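## Task

Every foam block sits above a lot number marked on the shelf edge beneath it. Any foam block whose lot number shows up two or more times anywhere in the storeroom must end up on the desk, entirely over the desktop with nothing overhanging its edge. All remaining foam blocks stay on the shelves they started on. The robot must not tip over or finish leaning.

## Robot and tools

Robot: TidyBot++, a wheeled base (0.54 m long, 0.50 m wide, 0.38 m tall) on four driven casters, with a single seven-joint Kinova arm and a two-finger Robotiq gripper. The shoulder sits 0.12 m ahead of the base centre, 0.68 m up. Cameras: base_camera (fixed on the base, facing forward) and wrist_camera (looks along the hand). The arm starts folded, hand pointing down.

Frames: base frame has its origin on the floor below the base centre, x forward, y left, z up, metres. hand_pose is the midpoint between the finger pads; its own z axis runs out along the fingers, and the fingers close along its y axis. The odometry frame is the base frame as it was when the scene began; base_odometry gives x, y and heading (rad, left positive, -3.142 to 3.142), counted from wheel turns, so slip shows as travel and drift builds up.

move: one action per call. Arguments:
- base: an object with any of translate_m (forward +), strafe_m (left +), rotate_rad (counter-clockwise +). These are offsets from where the base is when the command begins, in metres/radians, along the base axes at that moment. Ranges: translate_m and strafe_m -2 to 2, rotate_rad -6.3 to 6.3.
- joints: an object of absolute joint targets by name, radians: joint_1_rad (any angle; positive turns clockwise from above, opposite to heading), joint_2_rad (-2.249 to 2.249, shoulder, 0 = upper arm vertical), joint_3_rad (any), joint_4_rad (-2.579 to 2.579, elbow, 0 = straight), joint_5_rad (any), joint_6_rad (-2.099 to 2.099, wrist), joint_7_rad (any; with hand down, positive is counter-clockwise from above). gripper_pos is a fraction 0 (open, about 85 mm gap) to 1 (closed). Unbounded joints go the short way round; send steps under half a turn.
- target: a single list of seven numbers, an absolute hand pose in the base frame: x, y, z in metres, then quaternion qw, qx, qy, qz, matching hand_pose. With target, joints may only carry gripper_pos.
- speeds: optional caps for this action only: translate_m and strafe_m 0.05 to 0.5 m/s, rotate_rad 0.1 to 1.57 rad/s. For a combined translate+strafe, give one speed key only.
- cameras: list of base_camera, wrist_camera or all; [] for none, omitted for all.
- blocking: true/omitted waits until everything rests; false returns in about 0.5 s while motion continues.
A move with no action just reports state and images.

wait(seconds 0 to 10, cameras) lets time pass and reports. stop(cameras) brakes all your running motions. zoom_image(camera, region [x0, y0, x1, y1] in pixels, top-left origin, at most 504x504) enlarges part of the latest image from a camera that was included last time; use it to read lot numbers. read_manual returns licence text only. finished_scene(scene = the current scene's number) ends the scene irreversibly; the goal must hold afterwards without the robot.

Result lines: base_status, joint_status, hand_status report each commanded motion: moving, done, off_target (rested away from target, may still push), not_followed (a built-in check withheld it; "pose unreachable" or "joint command not followed" with a cause), stopped, contact_stop, time_out, torque_fault, limit_stop_at_motor_heat. hand_target is where the hand would be with all joints at target; load makes the real hand hang below. motor_effort gives percent of max torque per motor, with peak in brackets. base_tilt shows forward/right lean in degrees. on_its_own lists motions you did not command. Motor temperatures list one value per arm joint; MOTOR HOT appears at 60 °C, and an OVER-TEMPERATURE FAULT near 75 °C makes the arm sag for a while. An uncommanded stop, a refused call, or a torque fault cancels the remaining move, wait and finished_scene calls of that reply.

Practical notes: after hand "done" the hand is usually within about 3 cm; to fix, shift the last target by (wanted minus hand_pose). To hold still after a target, resend hand_target, not hand_pose. Loads make the arm sag; don't command a loaded joint to its own reading. Targets low and close in front of the base, pointing forward, often miss or hit the base; no check prevents arm-base contact. The arm does not avoid furniture and keeps pushing if blocked. A straight-down hand reaches at most about 0.94 m high, close in. Closed fingertips extend about 20 mm past the hand point; gripper_pos 1 squeezes hard, and off_target there means something is held.

Avoid: driving or turning while the arm is caught on anything above about 0.6 m, swinging an outstretched arm sideways, or reaching far over furniture right in front (tipping risk); pushing or pulling sideways on a raised hand; driving the arm into objects (torque faults at 104.5 N m for joints 1 to 4, 51.3 N m for 5 to 7); dropping things, releasing moving objects, slamming, or gripping hard on items still resting on a surface; leaving the arm stretched out or loaded for long (heat). Loose objects may get nudged occasionally, so check images before finishing.

Each tool is called as name(argument=value, ...), one argument or row to a line, values as JSON.

## Session

move(
)

Scene clock: 0.00 s.
Motor temperatures (°C): [38 35 31 37 40 37 42]
base_odometry: x=+0.000 y=+0.000 heading=+0.000
base_tilt: forward=-0.4 right=+0.6
base_status: not commanded
joint_positions: joint_1_rad=-0.038 joint_2_rad=-0.374 joint_3_rad=+3.113 joint_4_rad=-2.523 joint_5_rad=-0.004 joint_6_rad=-0.911 joint_7_rad=+1.592 gripper_pos=+0.000
joint_status: not commanded
motor_effort: joint_1_rad=-1 joint_2_rad=-1 joint_3_rad=+1 joint_4_rad=+15 joint_5_rad=+1 joint_6_rad=+1 joint_7_rad=+0
hand_pose: x=+0.2532 y=+0.0103 z=+0.5912 quat_wxyz=(+0.003, +0.998, +0.042, +0.041) (m; base frame)
hand_target: x=+0.2524 y=+0.0102 z=+0.5907 quat_wxyz=(+0.003, +0.998, +0.042, +0.040) (m; base frame)
hand_status: not commanded
pictures: base_camera, wrist_camera
Images, in order (width x height): base_camera 644x364, wrist_camera 644x476.

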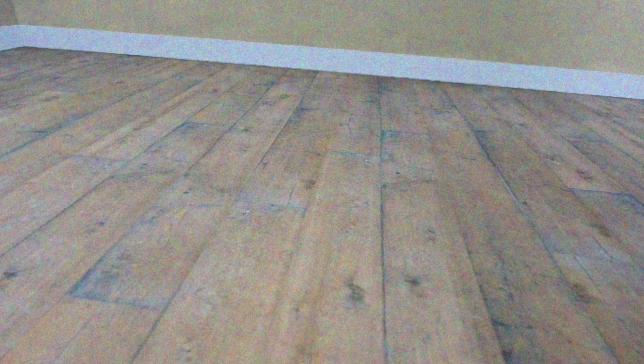

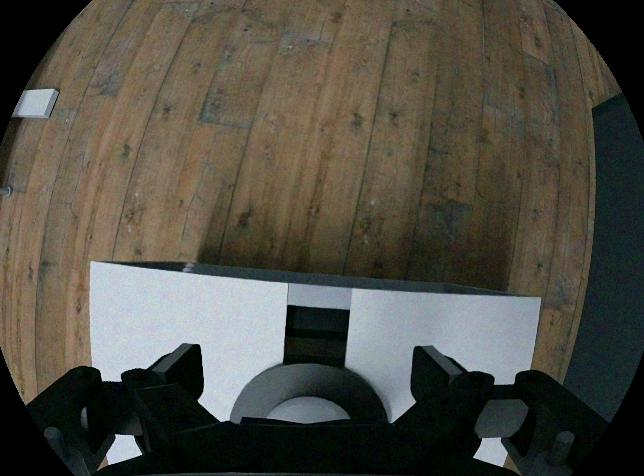

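move(
  joints={"joint_6_rad":0.45},
)

move(
  joints={"joint_1_rad":-1.2},
)

move(
  joints={"joint_1_rad":0.6},
)

Scene clock: 2.17 s.
Motor temperatures (°C): [38 35 31 37 40 37 42]
move: done
base_odometry: x=+0.000 y=+0.000 heading=+0.000
base_tilt: forward=-0.4 right=+0.6
base_status: not commanded
joint_positions: joint_1_rad=-0.038 joint_2_rad=-0.374 joint_3_rad=+3.113 joint_4_rad=-2.522 joint_5_rad=-0.004 joint_6_rad=+0.395 joint_7_rad=+1.592 gripper_pos=+0.000
joint_status: all done
motor_effort: joint_1_rad=-1(1) joint_2_rad=-6(6) joint_3_rad=+1(1) joint_4_rad=+19(20) joint_5_rad=+0(1) joint_6_rad=+9(9) joint_7_rad=+0(1)
hand_pose: x=+0.5335 y=+0.0296 z=+0.8452 quat_wxyz=(-0.011, +0.768, +0.034, +0.640) (m; base frame)
hand_target: x=+0.5356 y=+0.0298 z=+0.8606 quat_wxyz=(-0.011, +0.751, +0.034, +0.660) (m; base frame)
hand_status: not commanded
pictures: base_camera, wrist_camera
Images, in order (width x height): base_camera 644x364, wrist_camera 644x476.

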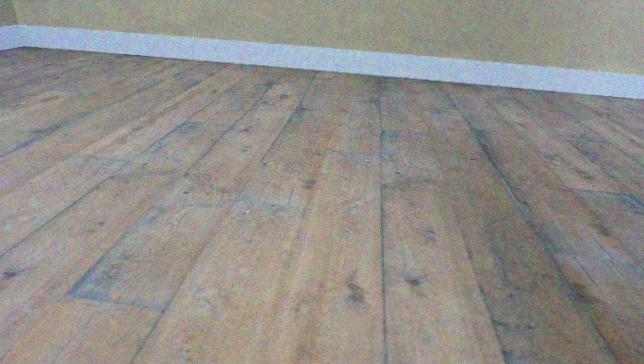

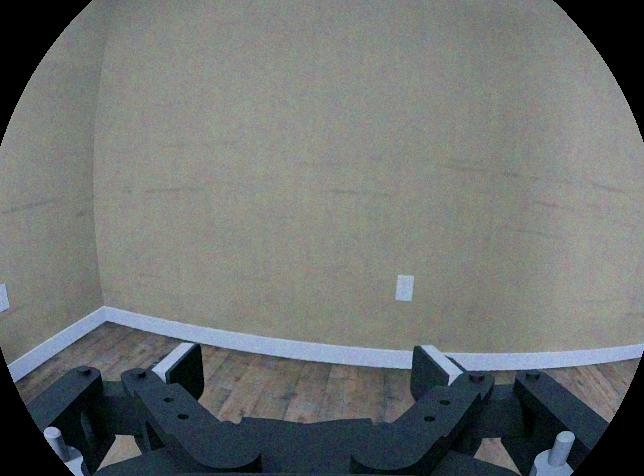

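Scene clock: 4.60 s.
Motor temperatures (°C): [38 35 31 37 40 37 42]
move: done
base_odometry: x=+0.000 y=+0.000 heading=+0.000
base_tilt: forward=-0.4 right=+0.6
base_status: not commanded
joint_positions: joint_1_rad=-1.181 joint_2_rad=-0.374 joint_3_rad=+3.113 joint_4_rad=-2.522 joint_5_rad=-0.004 joint_6_rad=+0.395 joint_7_rad=+1.592 gripper_pos=+0.000
joint_status: all done
motor_effort: joint_1_rad=-1(2) joint_2_rad=-6(7) joint_3_rad=+1(1) joint_4_rad=+20(20) joint_5_rad=+1(1) joint_6_rad=+9(9) joint_7_rad=+0(1)
hand_pose: x=+0.2640 y=+0.3894 z=+0.8453 quat_wxyz=(-0.355, +0.627, +0.444, +0.532) (m; base frame)
hand_target: x=+0.2574 y=+0.3941 z=+0.8606 quat_wxyz=(-0.371, +0.609, +0.440, +0.545) (m; base frame)
hand_status: not commanded
pictures: base_camera, wrist_camera
Images, in order (width x height): base_camera 644x364, wrist_camera 644x476.

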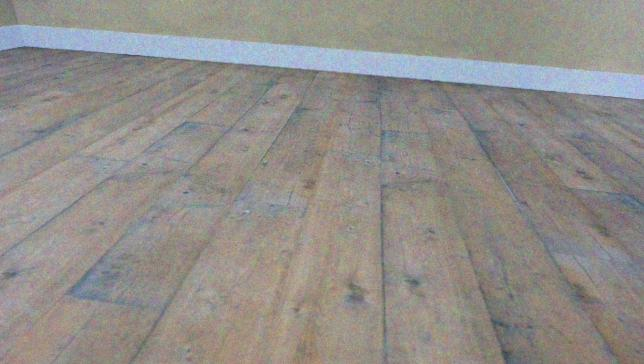

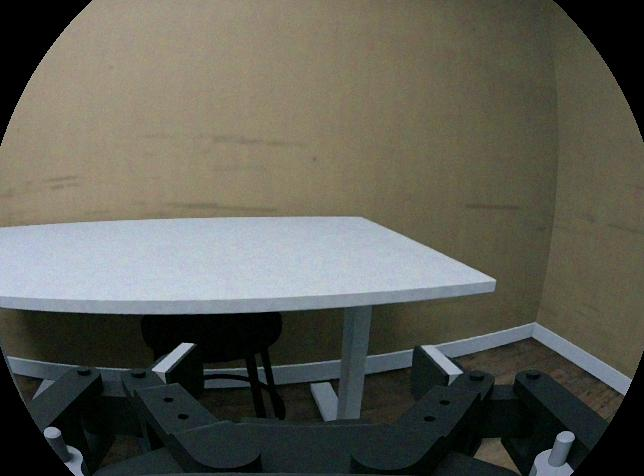

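Scene clock: 7.57 s.
Motor temperatures (°C): [38 35 31 37 40 38 42]
move: done
base_odometry: x=+0.000 y=+0.000 heading=+0.000
base_tilt: forward=-0.3 right=+0.6
base_status: not commanded
joint_positions: joint_1_rad=+0.581 joint_2_rad=-0.374 joint_3_rad=+3.113 joint_4_rad=-2.522 joint_5_rad=-0.004 joint_6_rad=+0.395 joint_7_rad=+1.592 gripper_pos=+0.000
joint_status: all done
motor_effort: joint_1_rad=-1(2) joint_2_rad=-5(6) joint_3_rad=+1(1) joint_4_rad=+20(21) joint_5_rad=+1(1) joint_6_rad=+8(9) joint_7_rad=+0(1)
hand_pose: x=+0.4736 y=-0.2166 z=+0.8453 quat_wxyz=(+0.185, +0.742, -0.201, +0.613) (m; base frame)
hand_target: x=+0.4714 y=-0.2243 z=+0.8606 quat_wxyz=(+0.196, +0.724, -0.204, +0.630) (m; base frame)
hand_status: not commanded
pictures: base_camera, wrist_camera
Images, in order (width x height): base_camera 644x364, wrist_camera 644x476.

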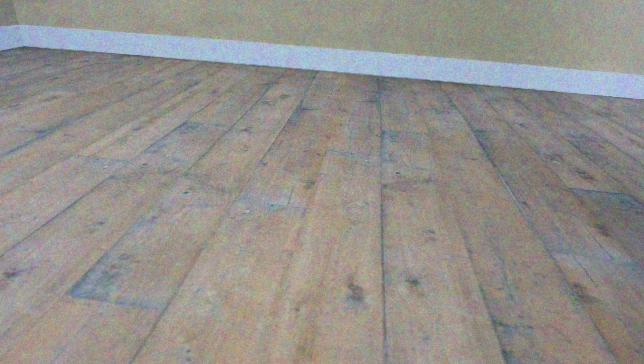

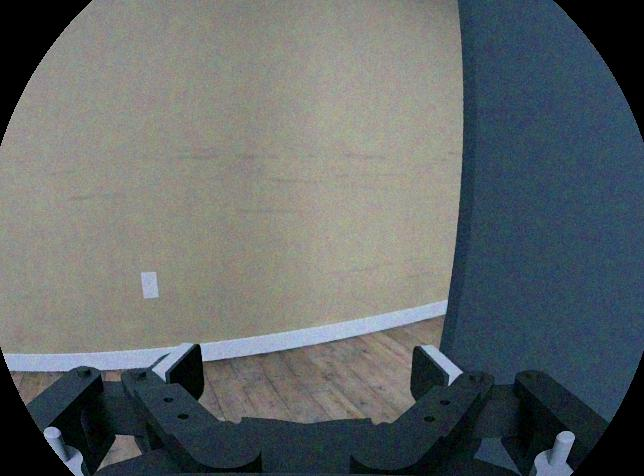

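move(
  joints={"joint_1_rad":-2.0},
  cameras=["wrist_camera"],
)

move(
  joints={"joint_1_rad":-3.0},
  cameras=["wrist_camera"],
)

move(
  joints={"joint_1_rad":-3.9},
  cameras=["wrist_camera"],
)

Scene clock: 11.30 s.
Motor temperatures (°C): [38 35 31 37 40 38 42]
move: done
base_odometry: x=+0.000 y=+0.000 heading=+0.000
base_tilt: forward=-0.3 right=+0.6
base_status: not commanded
joint_positions: joint_1_rad=-1.981 joint_2_rad=-0.374 joint_3_rad=+3.113 joint_4_rad=-2.522 joint_5_rad=-0.004 joint_6_rad=+0.395 joint_7_rad=+1.592 gripper_pos=+0.000
joint_status: all done
motor_effort: joint_1_rad=-1(2) joint_2_rad=-5(7) joint_3_rad=+1(1) joint_4_rad=+20(21) joint_5_rad=+0(1) joint_6_rad=+9(9) joint_7_rad=+0(1)
hand_pose: x=-0.0593 y=+0.3754 z=+0.8454 quat_wxyz=(-0.534, +0.405, +0.653, +0.352) (m; base frame)
hand_target: x=-0.0673 y=+0.3738 z=+0.8606 quat_wxyz=(-0.554, +0.390, +0.643, +0.358) (m; base frame)
hand_status: not commanded
pictures: wrist_camera
Images, in order (width x height): wrist_camera 644x476.

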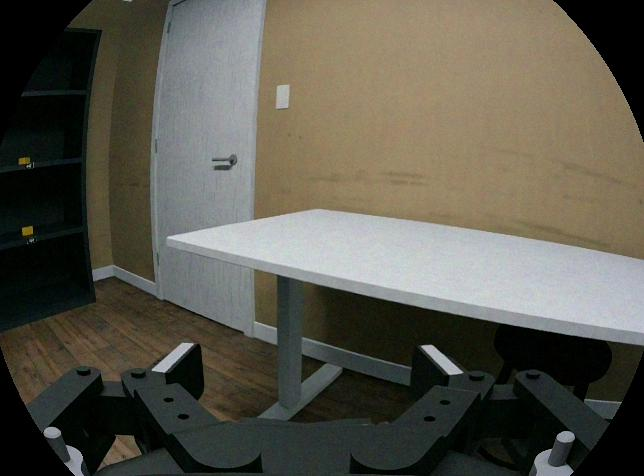

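Scene clock: 13.60 s.
Motor temperatures (°C): [38 35 31 37 40 38 42]
move: done
base_odometry: x=+0.000 y=+0.000 heading=+0.000
base_tilt: forward=-0.3 right=+0.6
base_status: not commanded
joint_positions: joint_1_rad=-2.981 joint_2_rad=-0.374 joint_3_rad=+3.113 joint_4_rad=-2.522 joint_5_rad=-0.004 joint_6_rad=+0.395 joint_7_rad=+1.592 gripper_pos=+0.000
joint_status: all done
motor_effort: joint_1_rad=-1(2) joint_2_rad=-6(7) joint_3_rad=+1(1) joint_4_rad=+19(21) joint_5_rad=+1(1) joint_6_rad=+9(9) joint_7_rad=+0(1)
hand_pose: x=-0.2932 y=+0.0527 z=+0.8454 quat_wxyz=(-0.638, +0.042, +0.767, +0.053) (m; base frame)
hand_target: x=-0.2962 y=+0.0452 z=+0.8606 quat_wxyz=(-0.658, +0.034, +0.751, +0.048) (m; base frame)
hand_status: not commanded
pictures: wrist_camera
Images, in order (width x height): wrist_camera 644x476.

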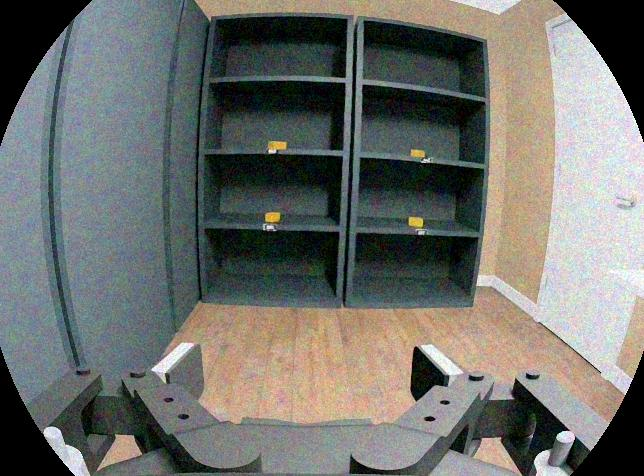

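Scene clock: 15.77 s.
Motor temperatures (°C): [38 35 31 37 40 38 42]
move: done
base_odometry: x=+0.000 y=+0.000 heading=+0.000
base_tilt: forward=-0.3 right=+0.6
base_status: not commanded
joint_positions: joint_1_rad=-3.881 joint_2_rad=-0.374 joint_3_rad=+3.113 joint_4_rad=-2.522 joint_5_rad=-0.004 joint_6_rad=+0.395 joint_7_rad=+1.592 gripper_pos=+0.000
joint_status: all done
motor_effort: joint_1_rad=+0(2) joint_2_rad=-5(7) joint_3_rad=+1(1) joint_4_rad=+19(20) joint_5_rad=+1(1) joint_6_rad=+8(9) joint_7_rad=+0(1)
hand_pose: x=-0.1785 y=-0.2901 z=+0.8454 quat_wxyz=(-0.597, -0.296, +0.709, -0.230) (m; base frame)
hand_target: x=-0.1745 y=-0.2972 z=+0.8606 quat_wxyz=(-0.613, -0.296, +0.691, -0.243) (m; base frame)
hand_status: not commanded
pictures: wrist_camera
Images, in order (width x height): wrist_camera 644x476.

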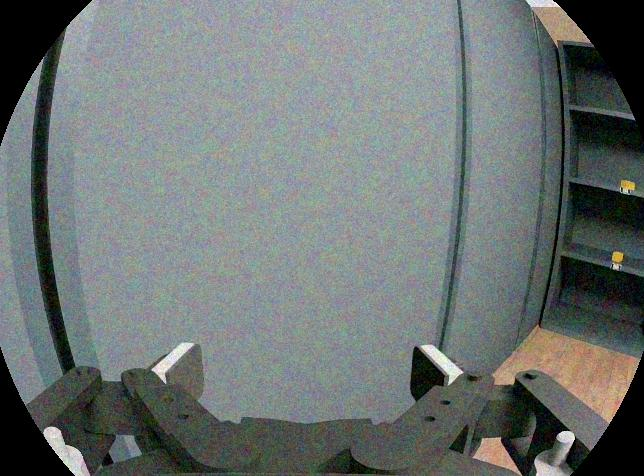

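move(
  joints={"joint_6_rad":-0.91,"joint_1_rad":-3.14},
  cameras=[],
)

move(
  joints={"joint_1_rad":0},
  base={"rotate_rad":3.14},
  cameras=[],
)

move(
  joints={"joint_6_rad":0.6},
  base={"translate_m":0.9},
)

zoom_image(
  camera="wrist_camera",
  region=[160, 60, 500, 320],
)

Scene clock: 18.60 s.
Motor temperatures (°C): [38 35 31 37 40 38 42]
move: done
base_odometry: x=+0.000 y=+0.000 heading=+0.000
base_tilt: forward=-0.3 right=+0.6
base_status: not commanded
joint_positions: joint_1_rad=-3.159 joint_2_rad=-0.374 joint_3_rad=+3.113 joint_4_rad=-2.522 joint_5_rad=-0.004 joint_6_rad=-0.856 joint_7_rad=+1.592 gripper_pos=+0.000
joint_status: all done
motor_effort: joint_1_rad=-1(2) joint_2_rad=-1(6) joint_3_rad=+1(1) joint_4_rad=+15(20) joint_5_rad=+1(1) joint_6_rad=+1(9) joint_7_rad=+0(1)
hand_pose: x=-0.0328 y=-0.0082 z=+0.5934 quat_wxyz=(-0.069, -0.032, +0.997, +0.003) (m; base frame)
hand_target: x=-0.0150 y=-0.0049 z=+0.5908 quat_wxyz=(-0.040, -0.022, +0.999, +0.003) (m; base frame)
hand_status: not commanded
pictures: none
No camera images: "cameras" was empty.

Scene clock: 22.53 s.
Motor temperatures (°C): [38 35 31 37 40 38 42]
move: done
base_odometry: x=+0.000 y=+0.000 heading=+3.139
base_tilt: forward=-0.4 right=+0.6
base_status: done
joint_positions: joint_1_rad=-6.264 joint_2_rad=-0.374 joint_3_rad=+3.113 joint_4_rad=-2.522 joint_5_rad=-0.004 joint_6_rad=-0.859 joint_7_rad=+1.592 gripper_pos=+0.000
joint_status: all done
motor_effort: joint_1_rad=-1(2) joint_2_rad=-1(2) joint_3_rad=+1(1) joint_4_rad=+15(16) joint_5_rad=+1(1) joint_6_rad=+2(2) joint_7_rad=+0(1)
hand_pose: x=+0.2701 y=+0.0026 z=+0.5932 quat_wxyz=(-0.004, -0.998, -0.013, -0.067) (m; base frame)
hand_target: x=+0.2530 y=+0.0051 z=+0.5908 quat_wxyz=(-0.003, -0.999, -0.023, -0.040) (m; base frame)
hand_status: not commanded
pictures: none
No camera images: "cameras" was empty.

Scene clock: 25.70 s.
Motor temperatures (°C): [38 35 31 37 40 38 42]
move: done
base_odometry: x=-0.900 y=+0.002 heading=+3.140
base_tilt: forward=-0.3 right=+0.6
base_status: done
joint_positions: joint_1_rad=-6.264 joint_2_rad=-0.374 joint_3_rad=+3.113 joint_4_rad=-2.522 joint_5_rad=-0.004 joint_6_rad=+0.547 joint_7_rad=+1.592 gripper_pos=+0.000
joint_status: all done
motor_effort: joint_1_rad=+0(1) joint_2_rad=-5(8) joint_3_rad=+1(1) joint_4_rad=+20(21) joint_5_rad=+1(1) joint_6_rad=+9(10) joint_7_rad=+0(1)
hand_pose: x=+0.5396 y=+0.0062 z=+0.8925 quat_wxyz=(-0.008, -0.718, -0.012, -0.696) (m; base frame)
hand_target: x=+0.5390 y=+0.0142 z=+0.9072 quat_wxyz=(-0.001, -0.700, -0.018, -0.714) (m; base frame)
hand_status: not commanded
pictures: base_camera, wrist_camera
Images, in order (width x height): base_camera 644x364, wrist_camera 644x476.

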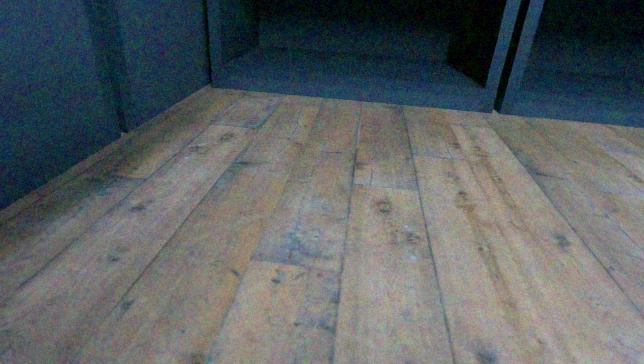

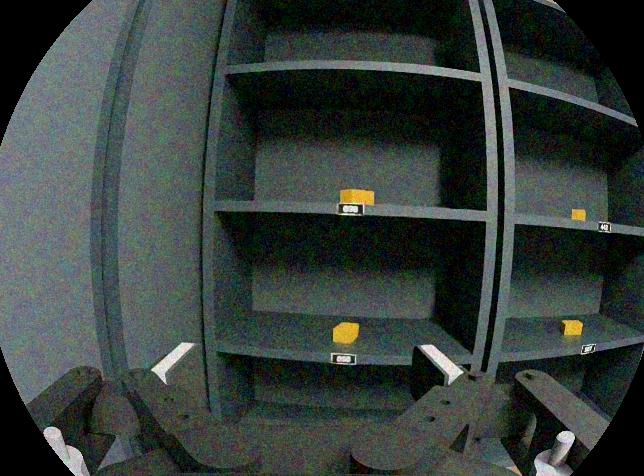

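Scaled by 1.482.

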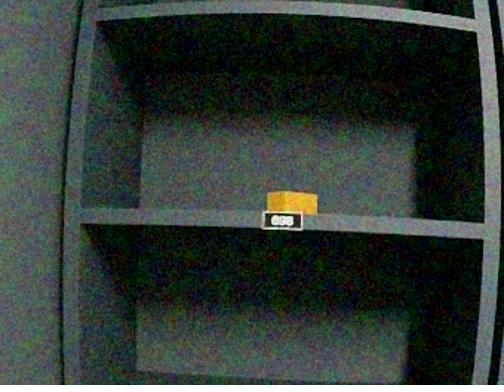

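Zoom small regions for labels.

zoom_image(
  camera="wrist_camera",
  region=[320, 180, 380, 224],
)

zoom_image(
  camera="wrist_camera",
  region=[315, 325, 375, 369],
)

zoom_image(
  camera="wrist_camera",
  region=[570, 200, 630, 244],
)

zoom_image(
  camera="wrist_camera",
  region=[555, 318, 615, 362],
)

Scaled by 8.400.

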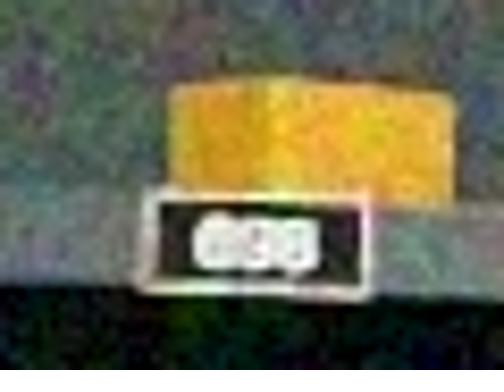

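Scaled by 8.400.

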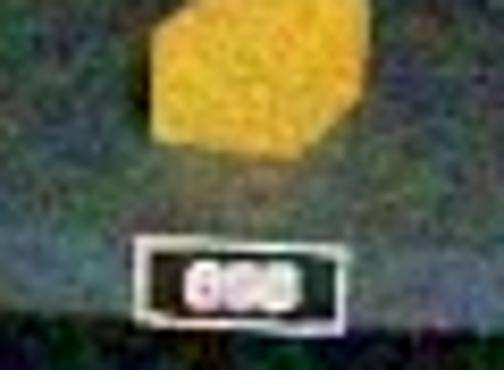

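Scaled by 8.400.

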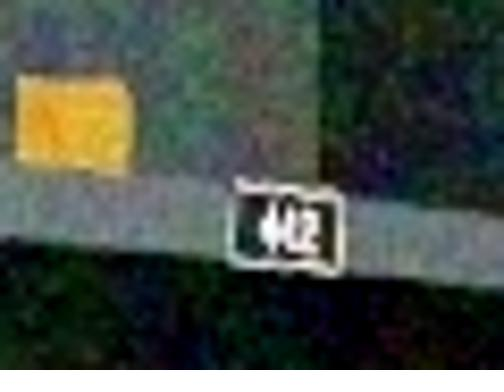

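Scaled by 8.400.

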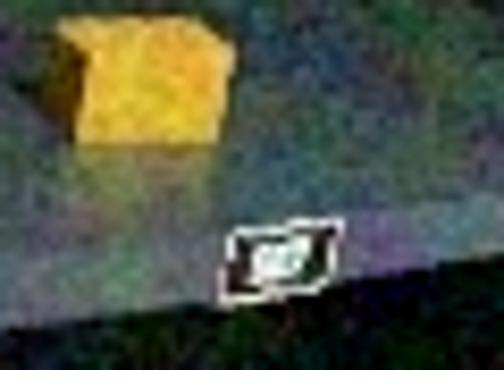

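move(
  base={"translate_m":0.4,"strafe_m":-0.4},
)

zoom_image(
  camera="wrist_camera",
  region=[60, 100, 562, 400],
)

Scene clock: 28.37 s.
Motor temperatures (°C): [38 35 31 37 40 38 42]
move: done
base_odometry: x=-1.300 y=+0.403 heading=+3.141
base_tilt: forward=-0.3 right=+0.6
base_status: done
joint_positions: joint_1_rad=-6.266 joint_2_rad=-0.372 joint_3_rad=+3.113 joint_4_rad=-2.522 joint_5_rad=-0.004 joint_6_rad=+0.548 joint_7_rad=+1.592 gripper_pos=+0.000
joint_status: not commanded
motor_effort: joint_1_rad=-1(1) joint_2_rad=-6(10) joint_3_rad=+1(3) joint_4_rad=+20(21) joint_5_rad=+0(1) joint_6_rad=+9(10) joint_7_rad=+0(1)
hand_pose: x=+0.5400 y=+0.0067 z=+0.8923 quat_wxyz=(-0.007, -0.718, -0.012, -0.696) (m; base frame)
hand_target: x=+0.5390 y=+0.0142 z=+0.9072 quat_wxyz=(-0.001, -0.700, -0.018, -0.714) (m; base frame)
hand_status: not commanded
pictures: base_camera, wrist_camera
Images, in order (width x height): base_camera 644x364, wrist_camera 644x476.

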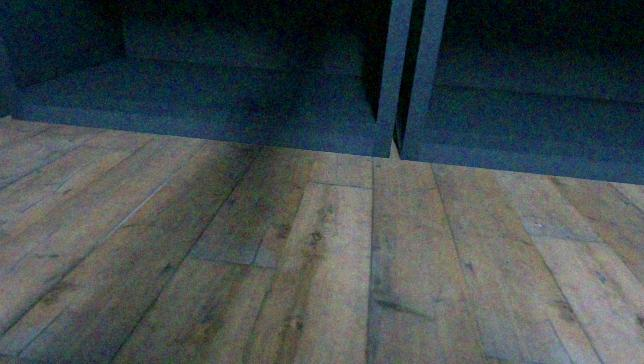

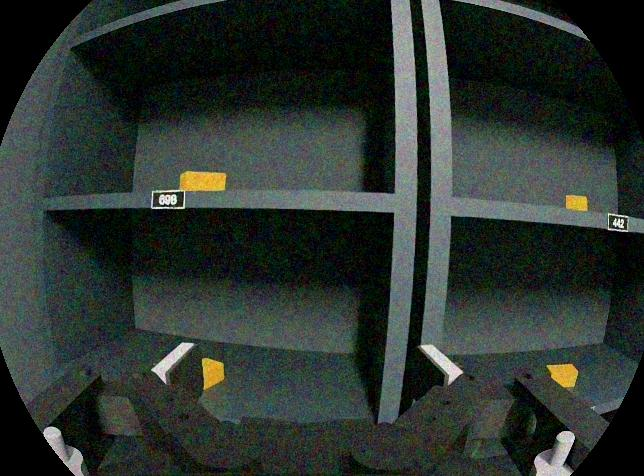

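Scaled by 1.004.

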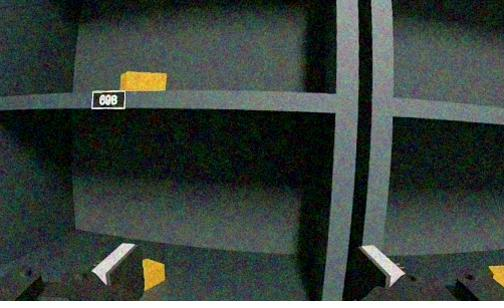

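Tilt down for lower labels.

move(
  joints={"joint_6_rad":0.0},
  cameras=["wrist_camera"],
)

zoom_image(
  camera="wrist_camera",
  region=[120, 50, 240, 140],
)

zoom_image(
  camera="wrist_camera",
  region=[120, 230, 240, 320],
)

zoom_image(
  camera="wrist_camera",
  region=[520, 210, 640, 300],
)

Scene clock: 30.00 s.
Motor temperatures (°C): [38 35 31 37 40 38 42]
move: done
base_odometry: x=-1.300 y=+0.403 heading=+3.141
base_tilt: forward=-0.3 right=+0.6
base_status: not commanded
joint_positions: joint_1_rad=-6.266 joint_2_rad=-0.372 joint_3_rad=+3.113 joint_4_rad=-2.521 joint_5_rad=-0.004 joint_6_rad=+0.038 joint_7_rad=+1.592 gripper_pos=+0.000
joint_status: all done
motor_effort: joint_1_rad=+0(1) joint_2_rad=-5(6) joint_3_rad=+1(1) joint_4_rad=+19(22) joint_5_rad=+1(1) joint_6_rad=+7(10) joint_7_rad=+0(1)
hand_pose: x=+0.4959 y=+0.0054 z=+0.7417 quat_wxyz=(-0.006, -0.870, -0.014, -0.493) (m; base frame)
hand_target: x=+0.4882 y=+0.0118 z=+0.7304 quat_wxyz=(-0.002, -0.880, -0.022, -0.475) (m; base frame)
hand_status: not commanded
pictures: wrist_camera
Images, in order (width x height): wrist_camera 644x476.

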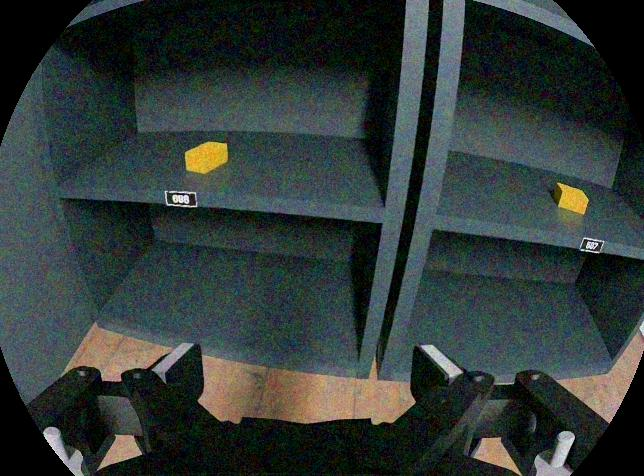

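Scaled by 4.200.

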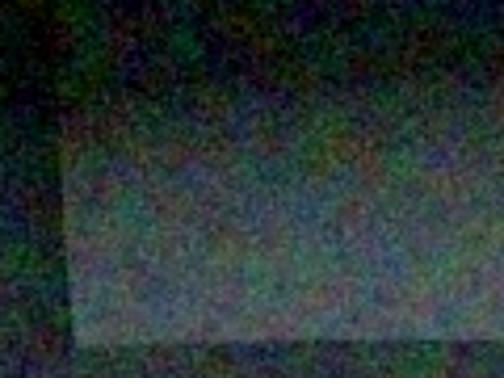

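Scaled by 4.200.

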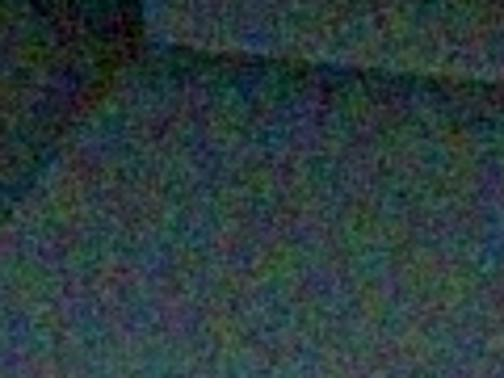

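Scaled by 4.200.

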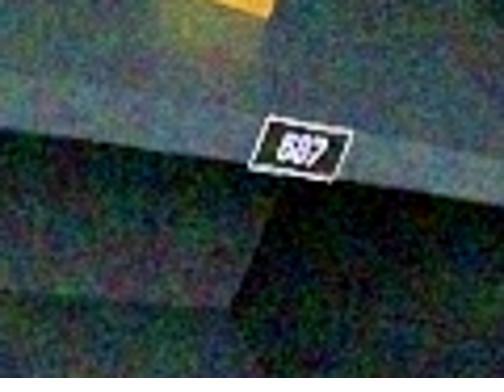

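move(
  base={"strafe_m":0.35,"translate_m":0.1},
  cameras=["wrist_camera"],
)

move(
  joints={"joint_6_rad":0.6},
  cameras=["wrist_camera"],
)

Scene clock: 32.17 s.
Motor temperatures (°C): [38 35 31 37 40 38 42]
move: done
base_odometry: x=-1.400 y=+0.053 heading=+3.140
base_tilt: forward=-0.4 right=+0.6
base_status: done
joint_positions: joint_1_rad=-6.267 joint_2_rad=-0.373 joint_3_rad=+3.113 joint_4_rad=-2.521 joint_5_rad=-0.004 joint_6_rad=+0.038 joint_7_rad=+1.592 gripper_pos=+0.000
joint_status: not commanded
motor_effort: joint_1_rad=+0(1) joint_2_rad=-5(6) joint_3_rad=+1(2) joint_4_rad=+19(20) joint_5_rad=+1(1) joint_6_rad=+7(8) joint_7_rad=+0(1)
hand_pose: x=+0.4958 y=+0.0059 z=+0.7417 quat_wxyz=(-0.006, -0.870, -0.014, -0.493) (m; base frame)
hand_target: x=+0.4882 y=+0.0118 z=+0.7304 quat_wxyz=(-0.002, -0.880, -0.022, -0.475) (m; base frame)
hand_status: not commanded
pictures: wrist_camera
Images, in order (width x height): wrist_camera 644x476.

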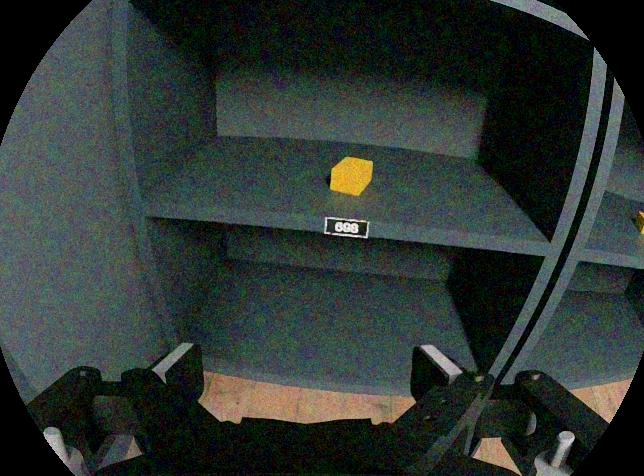

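Scene clock: 33.47 s.
Motor temperatures (°C): [38 35 31 37 40 38 42]
move: done
base_odometry: x=-1.400 y=+0.053 heading=+3.140
base_tilt: forward=-0.3 right=+0.6
base_status: not commanded
joint_positions: joint_1_rad=-6.267 joint_2_rad=-0.373 joint_3_rad=+3.113 joint_4_rad=-2.521 joint_5_rad=-0.004 joint_6_rad=+0.553 joint_7_rad=+1.592 gripper_pos=+0.000
joint_status: all done
motor_effort: joint_1_rad=+0(1) joint_2_rad=-6(7) joint_3_rad=+1(1) joint_4_rad=+20(22) joint_5_rad=+1(1) joint_6_rad=+8(10) joint_7_rad=+0(0)
hand_pose: x=+0.5401 y=+0.0072 z=+0.8944 quat_wxyz=(-0.007, -0.715, -0.013, -0.698) (m; base frame)
hand_target: x=+0.5390 y=+0.0142 z=+0.9072 quat_wxyz=(-0.001, -0.700, -0.018, -0.714) (m; base frame)
hand_status: not commanded
pictures: wrist_camera
Images, in order (width x height): wrist_camera 644x476.

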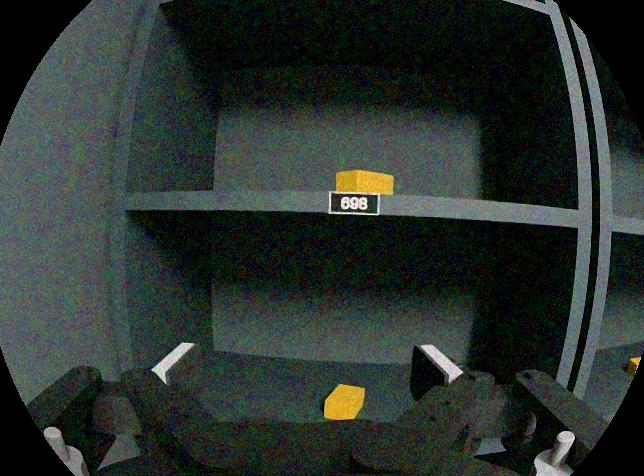

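zoom_image(
  camera="wrist_camera",
  region=[325, 185, 385, 225],
)

move(
  joints={"joint_6_rad":0.0},
  cameras=["wrist_camera"],
)

zoom_image(
  camera="wrist_camera",
  region=[315, 208, 375, 248],
)

Scaled by 8.400.

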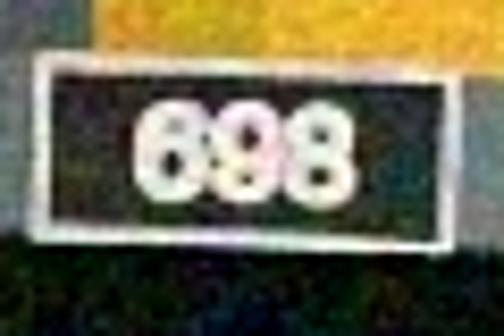

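Scene clock: 35.00 s.
Motor temperatures (°C): [38 35 31 37 40 38 42]
move: done
base_odometry: x=-1.400 y=+0.053 heading=+3.140
base_tilt: forward=-0.3 right=+0.6
base_status: not commanded
joint_positions: joint_1_rad=-6.267 joint_2_rad=-0.373 joint_3_rad=+3.113 joint_4_rad=-2.520 joint_5_rad=-0.004 joint_6_rad=+0.038 joint_7_rad=+1.592 gripper_pos=+0.000
joint_status: all done
motor_effort: joint_1_rad=+0(1) joint_2_rad=-5(7) joint_3_rad=+1(1) joint_4_rad=+19(22) joint_5_rad=+1(1) joint_6_rad=+7(10) joint_7_rad=+0(1)
hand_pose: x=+0.4961 y=+0.0059 z=+0.7423 quat_wxyz=(-0.006, -0.870, -0.014, -0.493) (m; base frame)
hand_target: x=+0.4882 y=+0.0118 z=+0.7304 quat_wxyz=(-0.002, -0.880, -0.022, -0.475) (m; base frame)
hand_status: not commanded
pictures: wrist_camera
Images, in order (width x height): wrist_camera 644x476.

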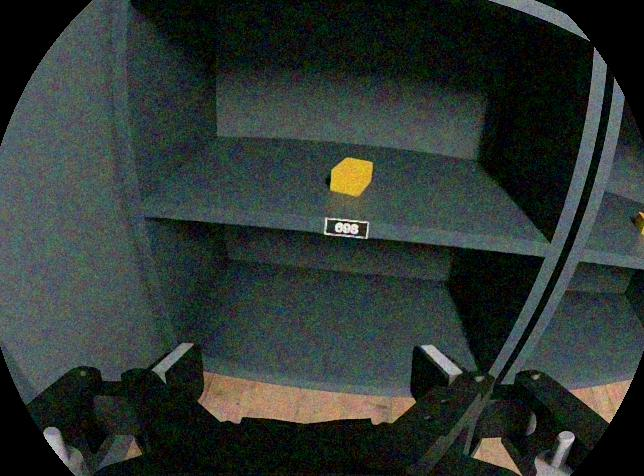

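Scaled by 8.400.

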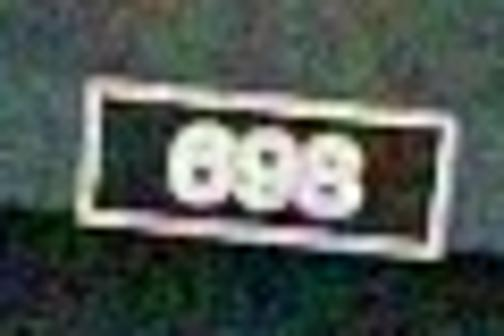

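move(
  target=[0.58, -0.06, 1.2, 0, 0.866, 0, 0.5],
  cameras=["wrist_camera"],
)

zoom_image(
  camera="wrist_camera",
  region=[220, 100, 460, 280],
)

Scene clock: 39.23 s.
Motor temperatures (°C): [38 35 31 37 40 38 42]
move: done
base_odometry: x=-1.400 y=+0.053 heading=+3.140
base_tilt: forward=-0.3 right=+0.6
base_status: not commanded
joint_positions: joint_1_rad=-6.144 joint_2_rad=+0.006 joint_3_rad=+3.293 joint_4_rad=-0.621 joint_5_rad=-0.217 joint_6_rad=-1.436 joint_7_rad=+1.716 gripper_pos=+0.000
joint_status: not commanded
motor_effort: joint_1_rad=-1(1) joint_2_rad=-14(16) joint_3_rad=+0(1) joint_4_rad=+14(23) joint_5_rad=+0(1) joint_6_rad=+8(9) joint_7_rad=+0(1)
hand_pose: x=+0.5763 y=-0.0657 z=+1.2142 quat_wxyz=(-0.014, -0.854, +0.019, -0.520) (m; base frame)
hand_target: x=+0.5800 y=-0.0600 z=+1.2000 quat_wxyz=(+0.000, -0.866, +0.000, -0.500) (m; base frame)
hand_status: done (0.016 m and 3.8 deg from the pose sent, 0.470 m and 2.0 deg at the start)
pictures: wrist_camera
Images, in order (width x height): wrist_camera 644x476.

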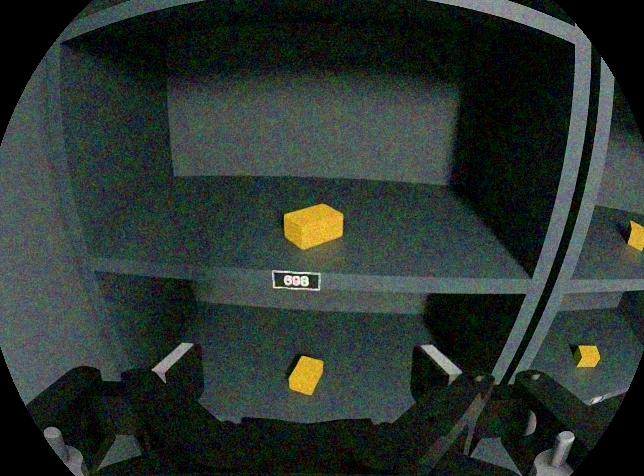

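Scaled by 2.100.

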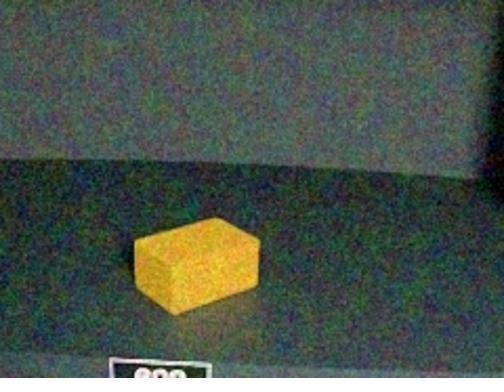

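move(
  target=[0.53, -0.03, 1.18, 0.1053, 0.8825, -0.3929, 0.2366],
  cameras=[],
)

move(
  base={"translate_m":0.5},
  speeds={"translate_m":0.25},
)

Scene clock: 43.00 s.
Motor temperatures (°C): [38 35 31 37 40 38 42]
move: off_target
base_odometry: x=-1.400 y=+0.053 heading=+3.140
base_tilt: forward=-0.3 right=+0.6
base_status: not commanded
joint_positions: joint_1_rad=-6.516 joint_2_rad=+0.223 joint_3_rad=+3.864 joint_4_rad=-0.367 joint_5_rad=+0.086 joint_6_rad=-2.042 joint_7_rad=+1.341 gripper_pos=+0.000
joint_status: not commanded
motor_effort: joint_1_rad=-1(1) joint_2_rad=-18(24) joint_3_rad=+1(2) joint_4_rad=+12(15) joint_5_rad=+2(3) joint_6_rad=+5(8) joint_7_rad=+0(1)
hand_pose: x=+0.4972 y=-0.1483 z=+1.1013 quat_wxyz=(-0.135, -0.893, +0.339, -0.264) (m; base frame)
hand_target: x=+0.4753 y=-0.1555 z=+1.0972 quat_wxyz=(-0.145, -0.894, +0.350, -0.240) (m; base frame)
hand_status: off_target (0.146 m and 7.8 deg from the pose sent, 0.068 m and 55.4 deg at the start; a joint's target at an end of its range on 72 of 75 steps)
pictures: none
No camera images: "cameras" was empty.

Scene clock: 45.90 s.
Motor temperatures (°C): [38 35 31 37 40 38 42]
move: done
base_odometry: x=-1.900 y=+0.053 heading=+3.141
base_tilt: forward=-0.3 right=+0.6
base_status: done
joint_positions: joint_1_rad=-6.516 joint_2_rad=+0.212 joint_3_rad=+3.865 joint_4_rad=-0.367 joint_5_rad=+0.086 joint_6_rad=-2.046 joint_7_rad=+1.341 gripper_pos=+0.000
joint_status: not commanded
motor_effort: joint_1_rad=+0(1) joint_2_rad=-17(21) joint_3_rad=+2(2) joint_4_rad=+12(13) joint_5_rad=+2(3) joint_6_rad=+5(6) joint_7_rad=+0(1)
hand_pose: x=+0.4920 y=-0.1490 z=+1.1042 quat_wxyz=(-0.133, -0.892, +0.341, -0.267) (m; base frame)
hand_target: x=+0.4753 y=-0.1555 z=+1.0972 quat_wxyz=(-0.145, -0.894, +0.350, -0.240) (m; base frame)
hand_status: not commanded
pictures: base_camera, wrist_camera
Images, in order (width x height): base_camera 644x364, wrist_camera 644x476.

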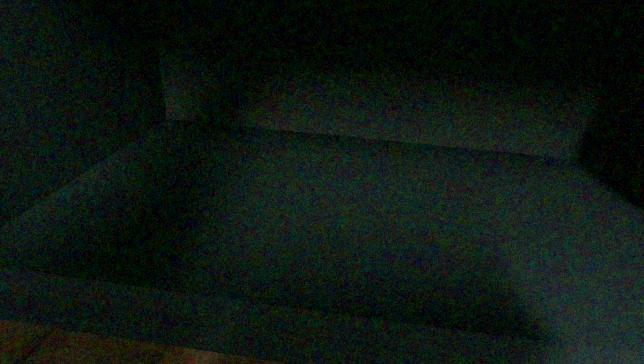

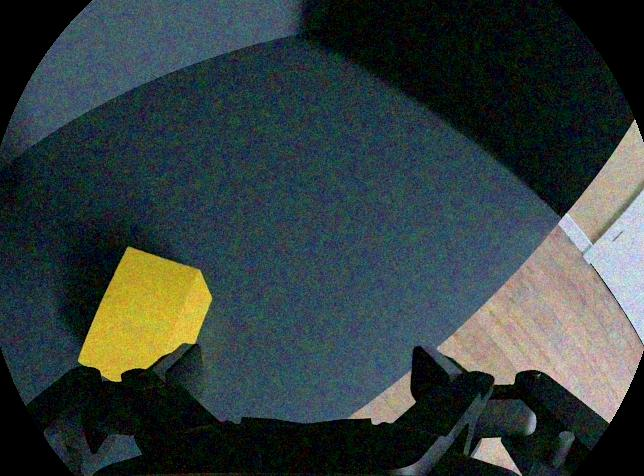

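move(
  base={"translate_m":-0.12},
  cameras=[],
)

move(
  target=[0.64, -0.01, 1.16, 0.1467, 0.8537, -0.3539, 0.3539],
  cameras=["wrist_camera"],
)

Scene clock: 47.50 s.
Motor temperatures (°C): [38 35 31 37 40 38 42]
move: done
base_odometry: x=-1.780 y=+0.053 heading=+3.141
base_tilt: forward=-0.3 right=+0.6
base_status: done
joint_positions: joint_1_rad=-6.516 joint_2_rad=+0.203 joint_3_rad=+3.865 joint_4_rad=-0.367 joint_5_rad=+0.086 joint_6_rad=-2.049 joint_7_rad=+1.341 gripper_pos=+0.000
joint_status: not commanded
motor_effort: joint_1_rad=+0(1) joint_2_rad=-17(22) joint_3_rad=+2(2) joint_4_rad=+11(12) joint_5_rad=+2(3) joint_6_rad=+5(6) joint_7_rad=+0(1)
hand_pose: x=+0.4876 y=-0.1498 z=+1.1067 quat_wxyz=(-0.130, -0.891, +0.342, -0.269) (m; base frame)
hand_target: x=+0.4753 y=-0.1555 z=+1.0972 quat_wxyz=(-0.145, -0.894, +0.350, -0.240) (m; base frame)
hand_status: not commanded
pictures: none
No camera images: "cameras" was empty.

Scene clock: 49.10 s.
Motor temperatures (°C): [38 35 31 37 40 38 42]
move: off_target
base_odometry: x=-1.780 y=+0.053 heading=+3.141
base_tilt: forward=-0.3 right=+0.6
base_status: not commanded
joint_positions: joint_1_rad=-6.713 joint_2_rad=+0.353 joint_3_rad=+3.650 joint_4_rad=-0.367 joint_5_rad=+0.267 joint_6_rad=-1.912 joint_7_rad=+1.064 gripper_pos=+0.000
joint_status: not commanded
motor_effort: joint_1_rad=+0(2) joint_2_rad=-24(29) joint_3_rad=+2(3) joint_4_rad=+13(15) joint_5_rad=+4(4) joint_6_rad=+4(6) joint_7_rad=-1(1)
hand_pose: x=+0.6046 y=-0.0338 z=+1.0736 quat_wxyz=(-0.122, -0.890, +0.311, -0.311) (m; base frame)
hand_target: x=+0.6166 y=-0.0425 z=+1.0862 quat_wxyz=(-0.134, -0.869, +0.330, -0.343) (m; base frame)
hand_status: off_target (0.096 m and 8.6 deg from the pose sent, 0.214 m and 10.9 deg at the start)
pictures: wrist_camera
Images, in order (width x height): wrist_camera 644x476.

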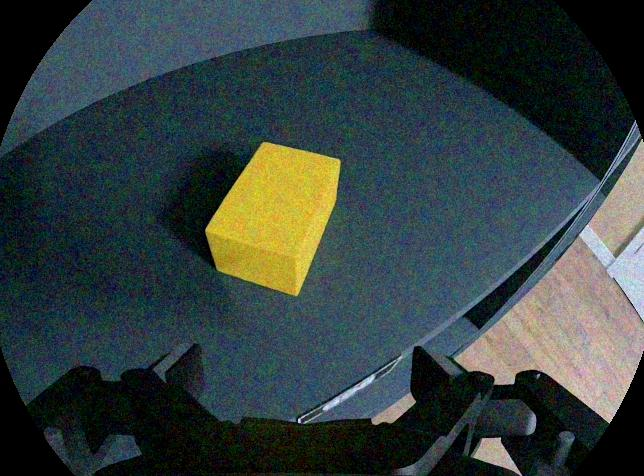

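move(
  target=[0.54, 0.0, 1.08, 0.1828, 0.812, -0.4409, 0.3366],
  cameras=[],
)

move(
  base={"translate_m":0.12},
  cameras=["wrist_camera"],
)

Scene clock: 52.07 s.
Motor temperatures (°C): [38 35 31 37 40 37 42]
move: done
base_odometry: x=-1.780 y=+0.053 heading=+3.141
base_tilt: forward=-0.3 right=+0.6
base_status: not commanded
joint_positions: joint_1_rad=-6.978 joint_2_rad=+0.308 joint_3_rad=+3.530 joint_4_rad=-0.489 joint_5_rad=+0.673 joint_6_rad=-1.967 joint_7_rad=+0.700 gripper_pos=+0.000
joint_status: not commanded
motor_effort: joint_1_rad=-1(1) joint_2_rad=-22(25) joint_3_rad=+2(3) joint_4_rad=+14(14) joint_5_rad=+5(5) joint_6_rad=+4(6) joint_7_rad=+0(1)
hand_pose: x=+0.5588 y=+0.0084 z=+1.0832 quat_wxyz=(-0.159, -0.827, +0.413, -0.347) (m; base frame)
hand_target: x=+0.5400 y=+0.0000 z=+1.0800 quat_wxyz=(-0.183, -0.812, +0.441, -0.337) (m; base frame)
hand_status: done (0.021 m and 4.7 deg from the pose sent, 0.073 m and 18.9 deg at the start)
pictures: none
No camera images: "cameras" was empty.

Scene clock: 53.43 s.
Motor temperatures (°C): [38 35 31 37 40 37 42]
move: done
base_odometry: x=-1.900 y=+0.053 heading=-3.141
base_tilt: forward=-0.3 right=+0.6
base_status: done
joint_positions: joint_1_rad=-6.980 joint_2_rad=+0.301 joint_3_rad=+3.530 joint_4_rad=-0.494 joint_5_rad=+0.677 joint_6_rad=-1.969 joint_7_rad=+0.699 gripper_pos=+0.000
joint_status: not commanded
motor_effort: joint_1_rad=-1(2) joint_2_rad=-22(26) joint_3_rad=+2(2) joint_4_rad=+14(15) joint_5_rad=+5(5) joint_6_rad=+5(6) joint_7_rad=+0(1)
hand_pose: x=+0.5556 y=+0.0061 z=+1.0848 quat_wxyz=(-0.158, -0.826, +0.415, -0.347) (m; base frame)
hand_target: x=+0.5400 y=+0.0000 z=+1.0800 quat_wxyz=(-0.183, -0.812, +0.441, -0.337) (m; base frame)
hand_status: not commanded
pictures: wrist_camera
Images, in order (width x height): wrist_camera 644x476.

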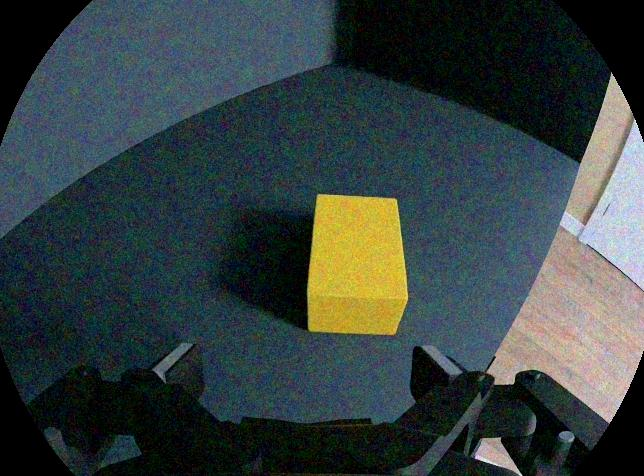

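move(
  target=[0.513, -0.013, 1.07, 0.1828, 0.812, -0.4409, 0.3366],
  cameras=["wrist_camera"],
)

move(
  target=[0.576, -0.093, 1.037, 0.1828, 0.812, -0.4409, 0.3366],
  cameras=["wrist_camera"],
)

Scene clock: 55.23 s.
Motor temperatures (°C): [38 35 31 37 40 37 42]
move: done
base_odometry: x=-1.900 y=+0.053 heading=-3.141
base_tilt: forward=-0.3 right=+0.6
base_status: not commanded
joint_positions: joint_1_rad=-6.949 joint_2_rad=+0.184 joint_3_rad=+3.299 joint_4_rad=-0.695 joint_5_rad=+0.788 joint_6_rad=-1.969 joint_7_rad=+0.580 gripper_pos=+0.000
joint_status: not commanded
motor_effort: joint_1_rad=-1(1) joint_2_rad=-20(23) joint_3_rad=+1(2) joint_4_rad=+14(14) joint_5_rad=+5(6) joint_6_rad=+4(5) joint_7_rad=+0(1)
hand_pose: x=+0.5232 y=+0.0078 z=+1.0690 quat_wxyz=(-0.155, -0.836, +0.407, -0.334) (m; base frame)
hand_target: x=+0.5130 y=-0.0130 z=+1.0700 quat_wxyz=(-0.183, -0.812, +0.441, -0.337) (m; base frame)
hand_status: done (0.023 m and 5.7 deg from the pose sent, 0.049 m and 4.6 deg at the start)
pictures: wrist_camera
Images, in order (width x height): wrist_camera 644x476.

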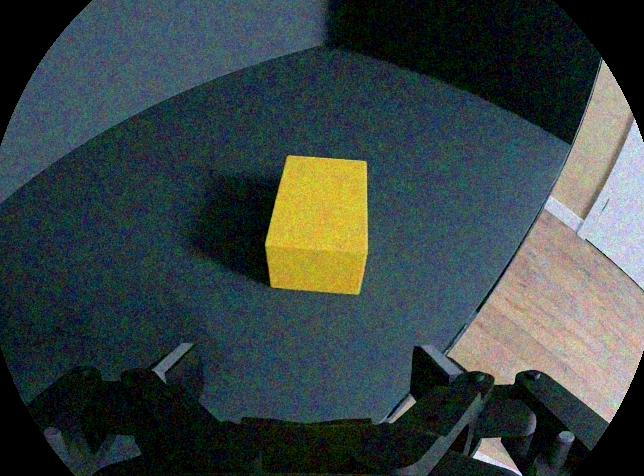

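Scene clock: 56.53 s.
Motor temperatures (°C): [38 35 31 37 40 37 42]
move: done
base_odometry: x=-1.900 y=+0.053 heading=-3.141
base_tilt: forward=-0.3 right=+0.6
base_status: not commanded
joint_positions: joint_1_rad=-6.696 joint_2_rad=+0.184 joint_3_rad=+3.332 joint_4_rad=-0.814 joint_5_rad=+0.761 joint_6_rad=-1.783 joint_7_rad=+0.585 gripper_pos=+0.000
joint_status: not commanded
motor_effort: joint_1_rad=-1(2) joint_2_rad=-21(22) joint_3_rad=+1(2) joint_4_rad=+15(16) joint_5_rad=+6(6) joint_6_rad=+4(4) joint_7_rad=+0(1)
hand_pose: x=+0.5590 y=-0.0999 z=+1.0531 quat_wxyz=(-0.198, -0.790, +0.466, -0.345) (m; base frame)
hand_target: x=+0.5760 y=-0.0930 z=+1.0370 quat_wxyz=(-0.183, -0.812, +0.441, -0.337) (m; base frame)
hand_status: done (0.024 m and 4.3 deg from the pose sent, 0.118 m and 5.7 deg at the start)
pictures: wrist_camera
Images, in order (width x height): wrist_camera 644x476.

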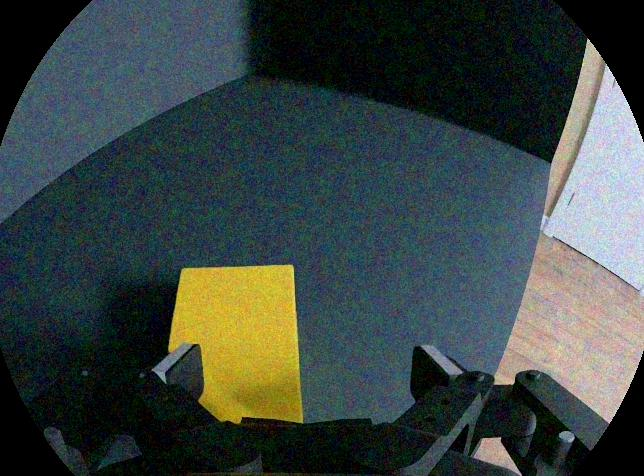

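move(
  target=[0.570, -0.085, 1.095, 0.1828, 0.812, -0.4409, 0.3366],
  cameras=[],
)

move(
  target=[0.603, -0.072, 1.09, 0.1828, 0.812, -0.4409, 0.3366],
  cameras=["wrist_camera"],
)

Scene clock: 58.90 s.
Motor temperatures (°C): [38 35 31 37 40 37 42]
move: done
base_odometry: x=-1.900 y=+0.053 heading=-3.141
base_tilt: forward=-0.3 right=+0.6
base_status: not commanded
joint_positions: joint_1_rad=-6.705 joint_2_rad=+0.303 joint_3_rad=+3.553 joint_4_rad=-0.420 joint_5_rad=+0.646 joint_6_rad=-1.887 joint_7_rad=+0.816 gripper_pos=+0.000
joint_status: not commanded
motor_effort: joint_1_rad=+0(1) joint_2_rad=-22(22) joint_3_rad=+2(2) joint_4_rad=+12(17) joint_5_rad=+5(6) joint_6_rad=+5(6) joint_7_rad=+0(1)
hand_pose: x=+0.5636 y=-0.1127 z=+1.1173 quat_wxyz=(-0.190, -0.778, +0.470, -0.371) (m; base frame)
hand_target: x=+0.5700 y=-0.0850 z=+1.0950 quat_wxyz=(-0.183, -0.812, +0.441, -0.337) (m; base frame)
hand_status: done (0.036 m and 6.4 deg from the pose sent, 0.046 m and 4.3 deg at the start)
pictures: none
No camera images: "cameras" was empty.

Scene clock: 60.33 s.
Motor temperatures (°C): [38 35 31 37 40 37 42]
move: done
base_odometry: x=-1.900 y=+0.053 heading=-3.141
base_tilt: forward=-0.3 right=+0.6
base_status: not commanded
joint_positions: joint_1_rad=-6.636 joint_2_rad=+0.483 joint_3_rad=+3.635 joint_4_rad=-0.100 joint_5_rad=+0.495 joint_6_rad=-2.012 joint_7_rad=+0.896 gripper_pos=+0.000
joint_status: not commanded
motor_effort: joint_1_rad=-1(1) joint_2_rad=-27(29) joint_3_rad=+2(2) joint_4_rad=+11(13) joint_5_rad=+4(5) joint_6_rad=+5(6) joint_7_rad=+0(1)
hand_pose: x=+0.6010 y=-0.0817 z=+1.1104 quat_wxyz=(-0.184, -0.786, +0.459, -0.370) (m; base frame)
hand_target: x=+0.6030 y=-0.0720 z=+1.0900 quat_wxyz=(-0.183, -0.812, +0.441, -0.337) (m; base frame)
hand_status: done (0.023 m and 5.3 deg from the pose sent, 0.063 m and 6.4 deg at the start)
pictures: wrist_camera
Images, in order (width x height): wrist_camera 644x476.

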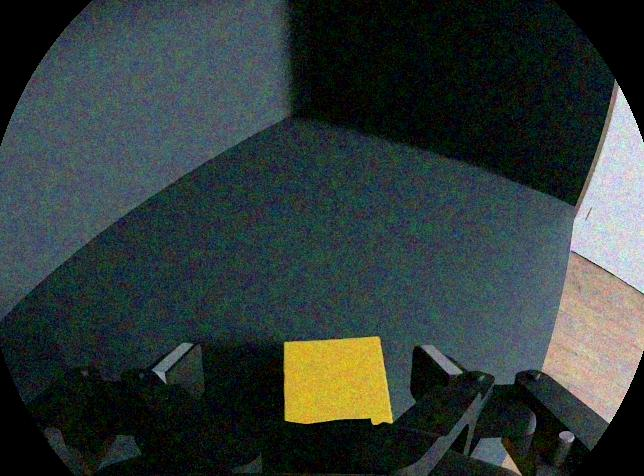

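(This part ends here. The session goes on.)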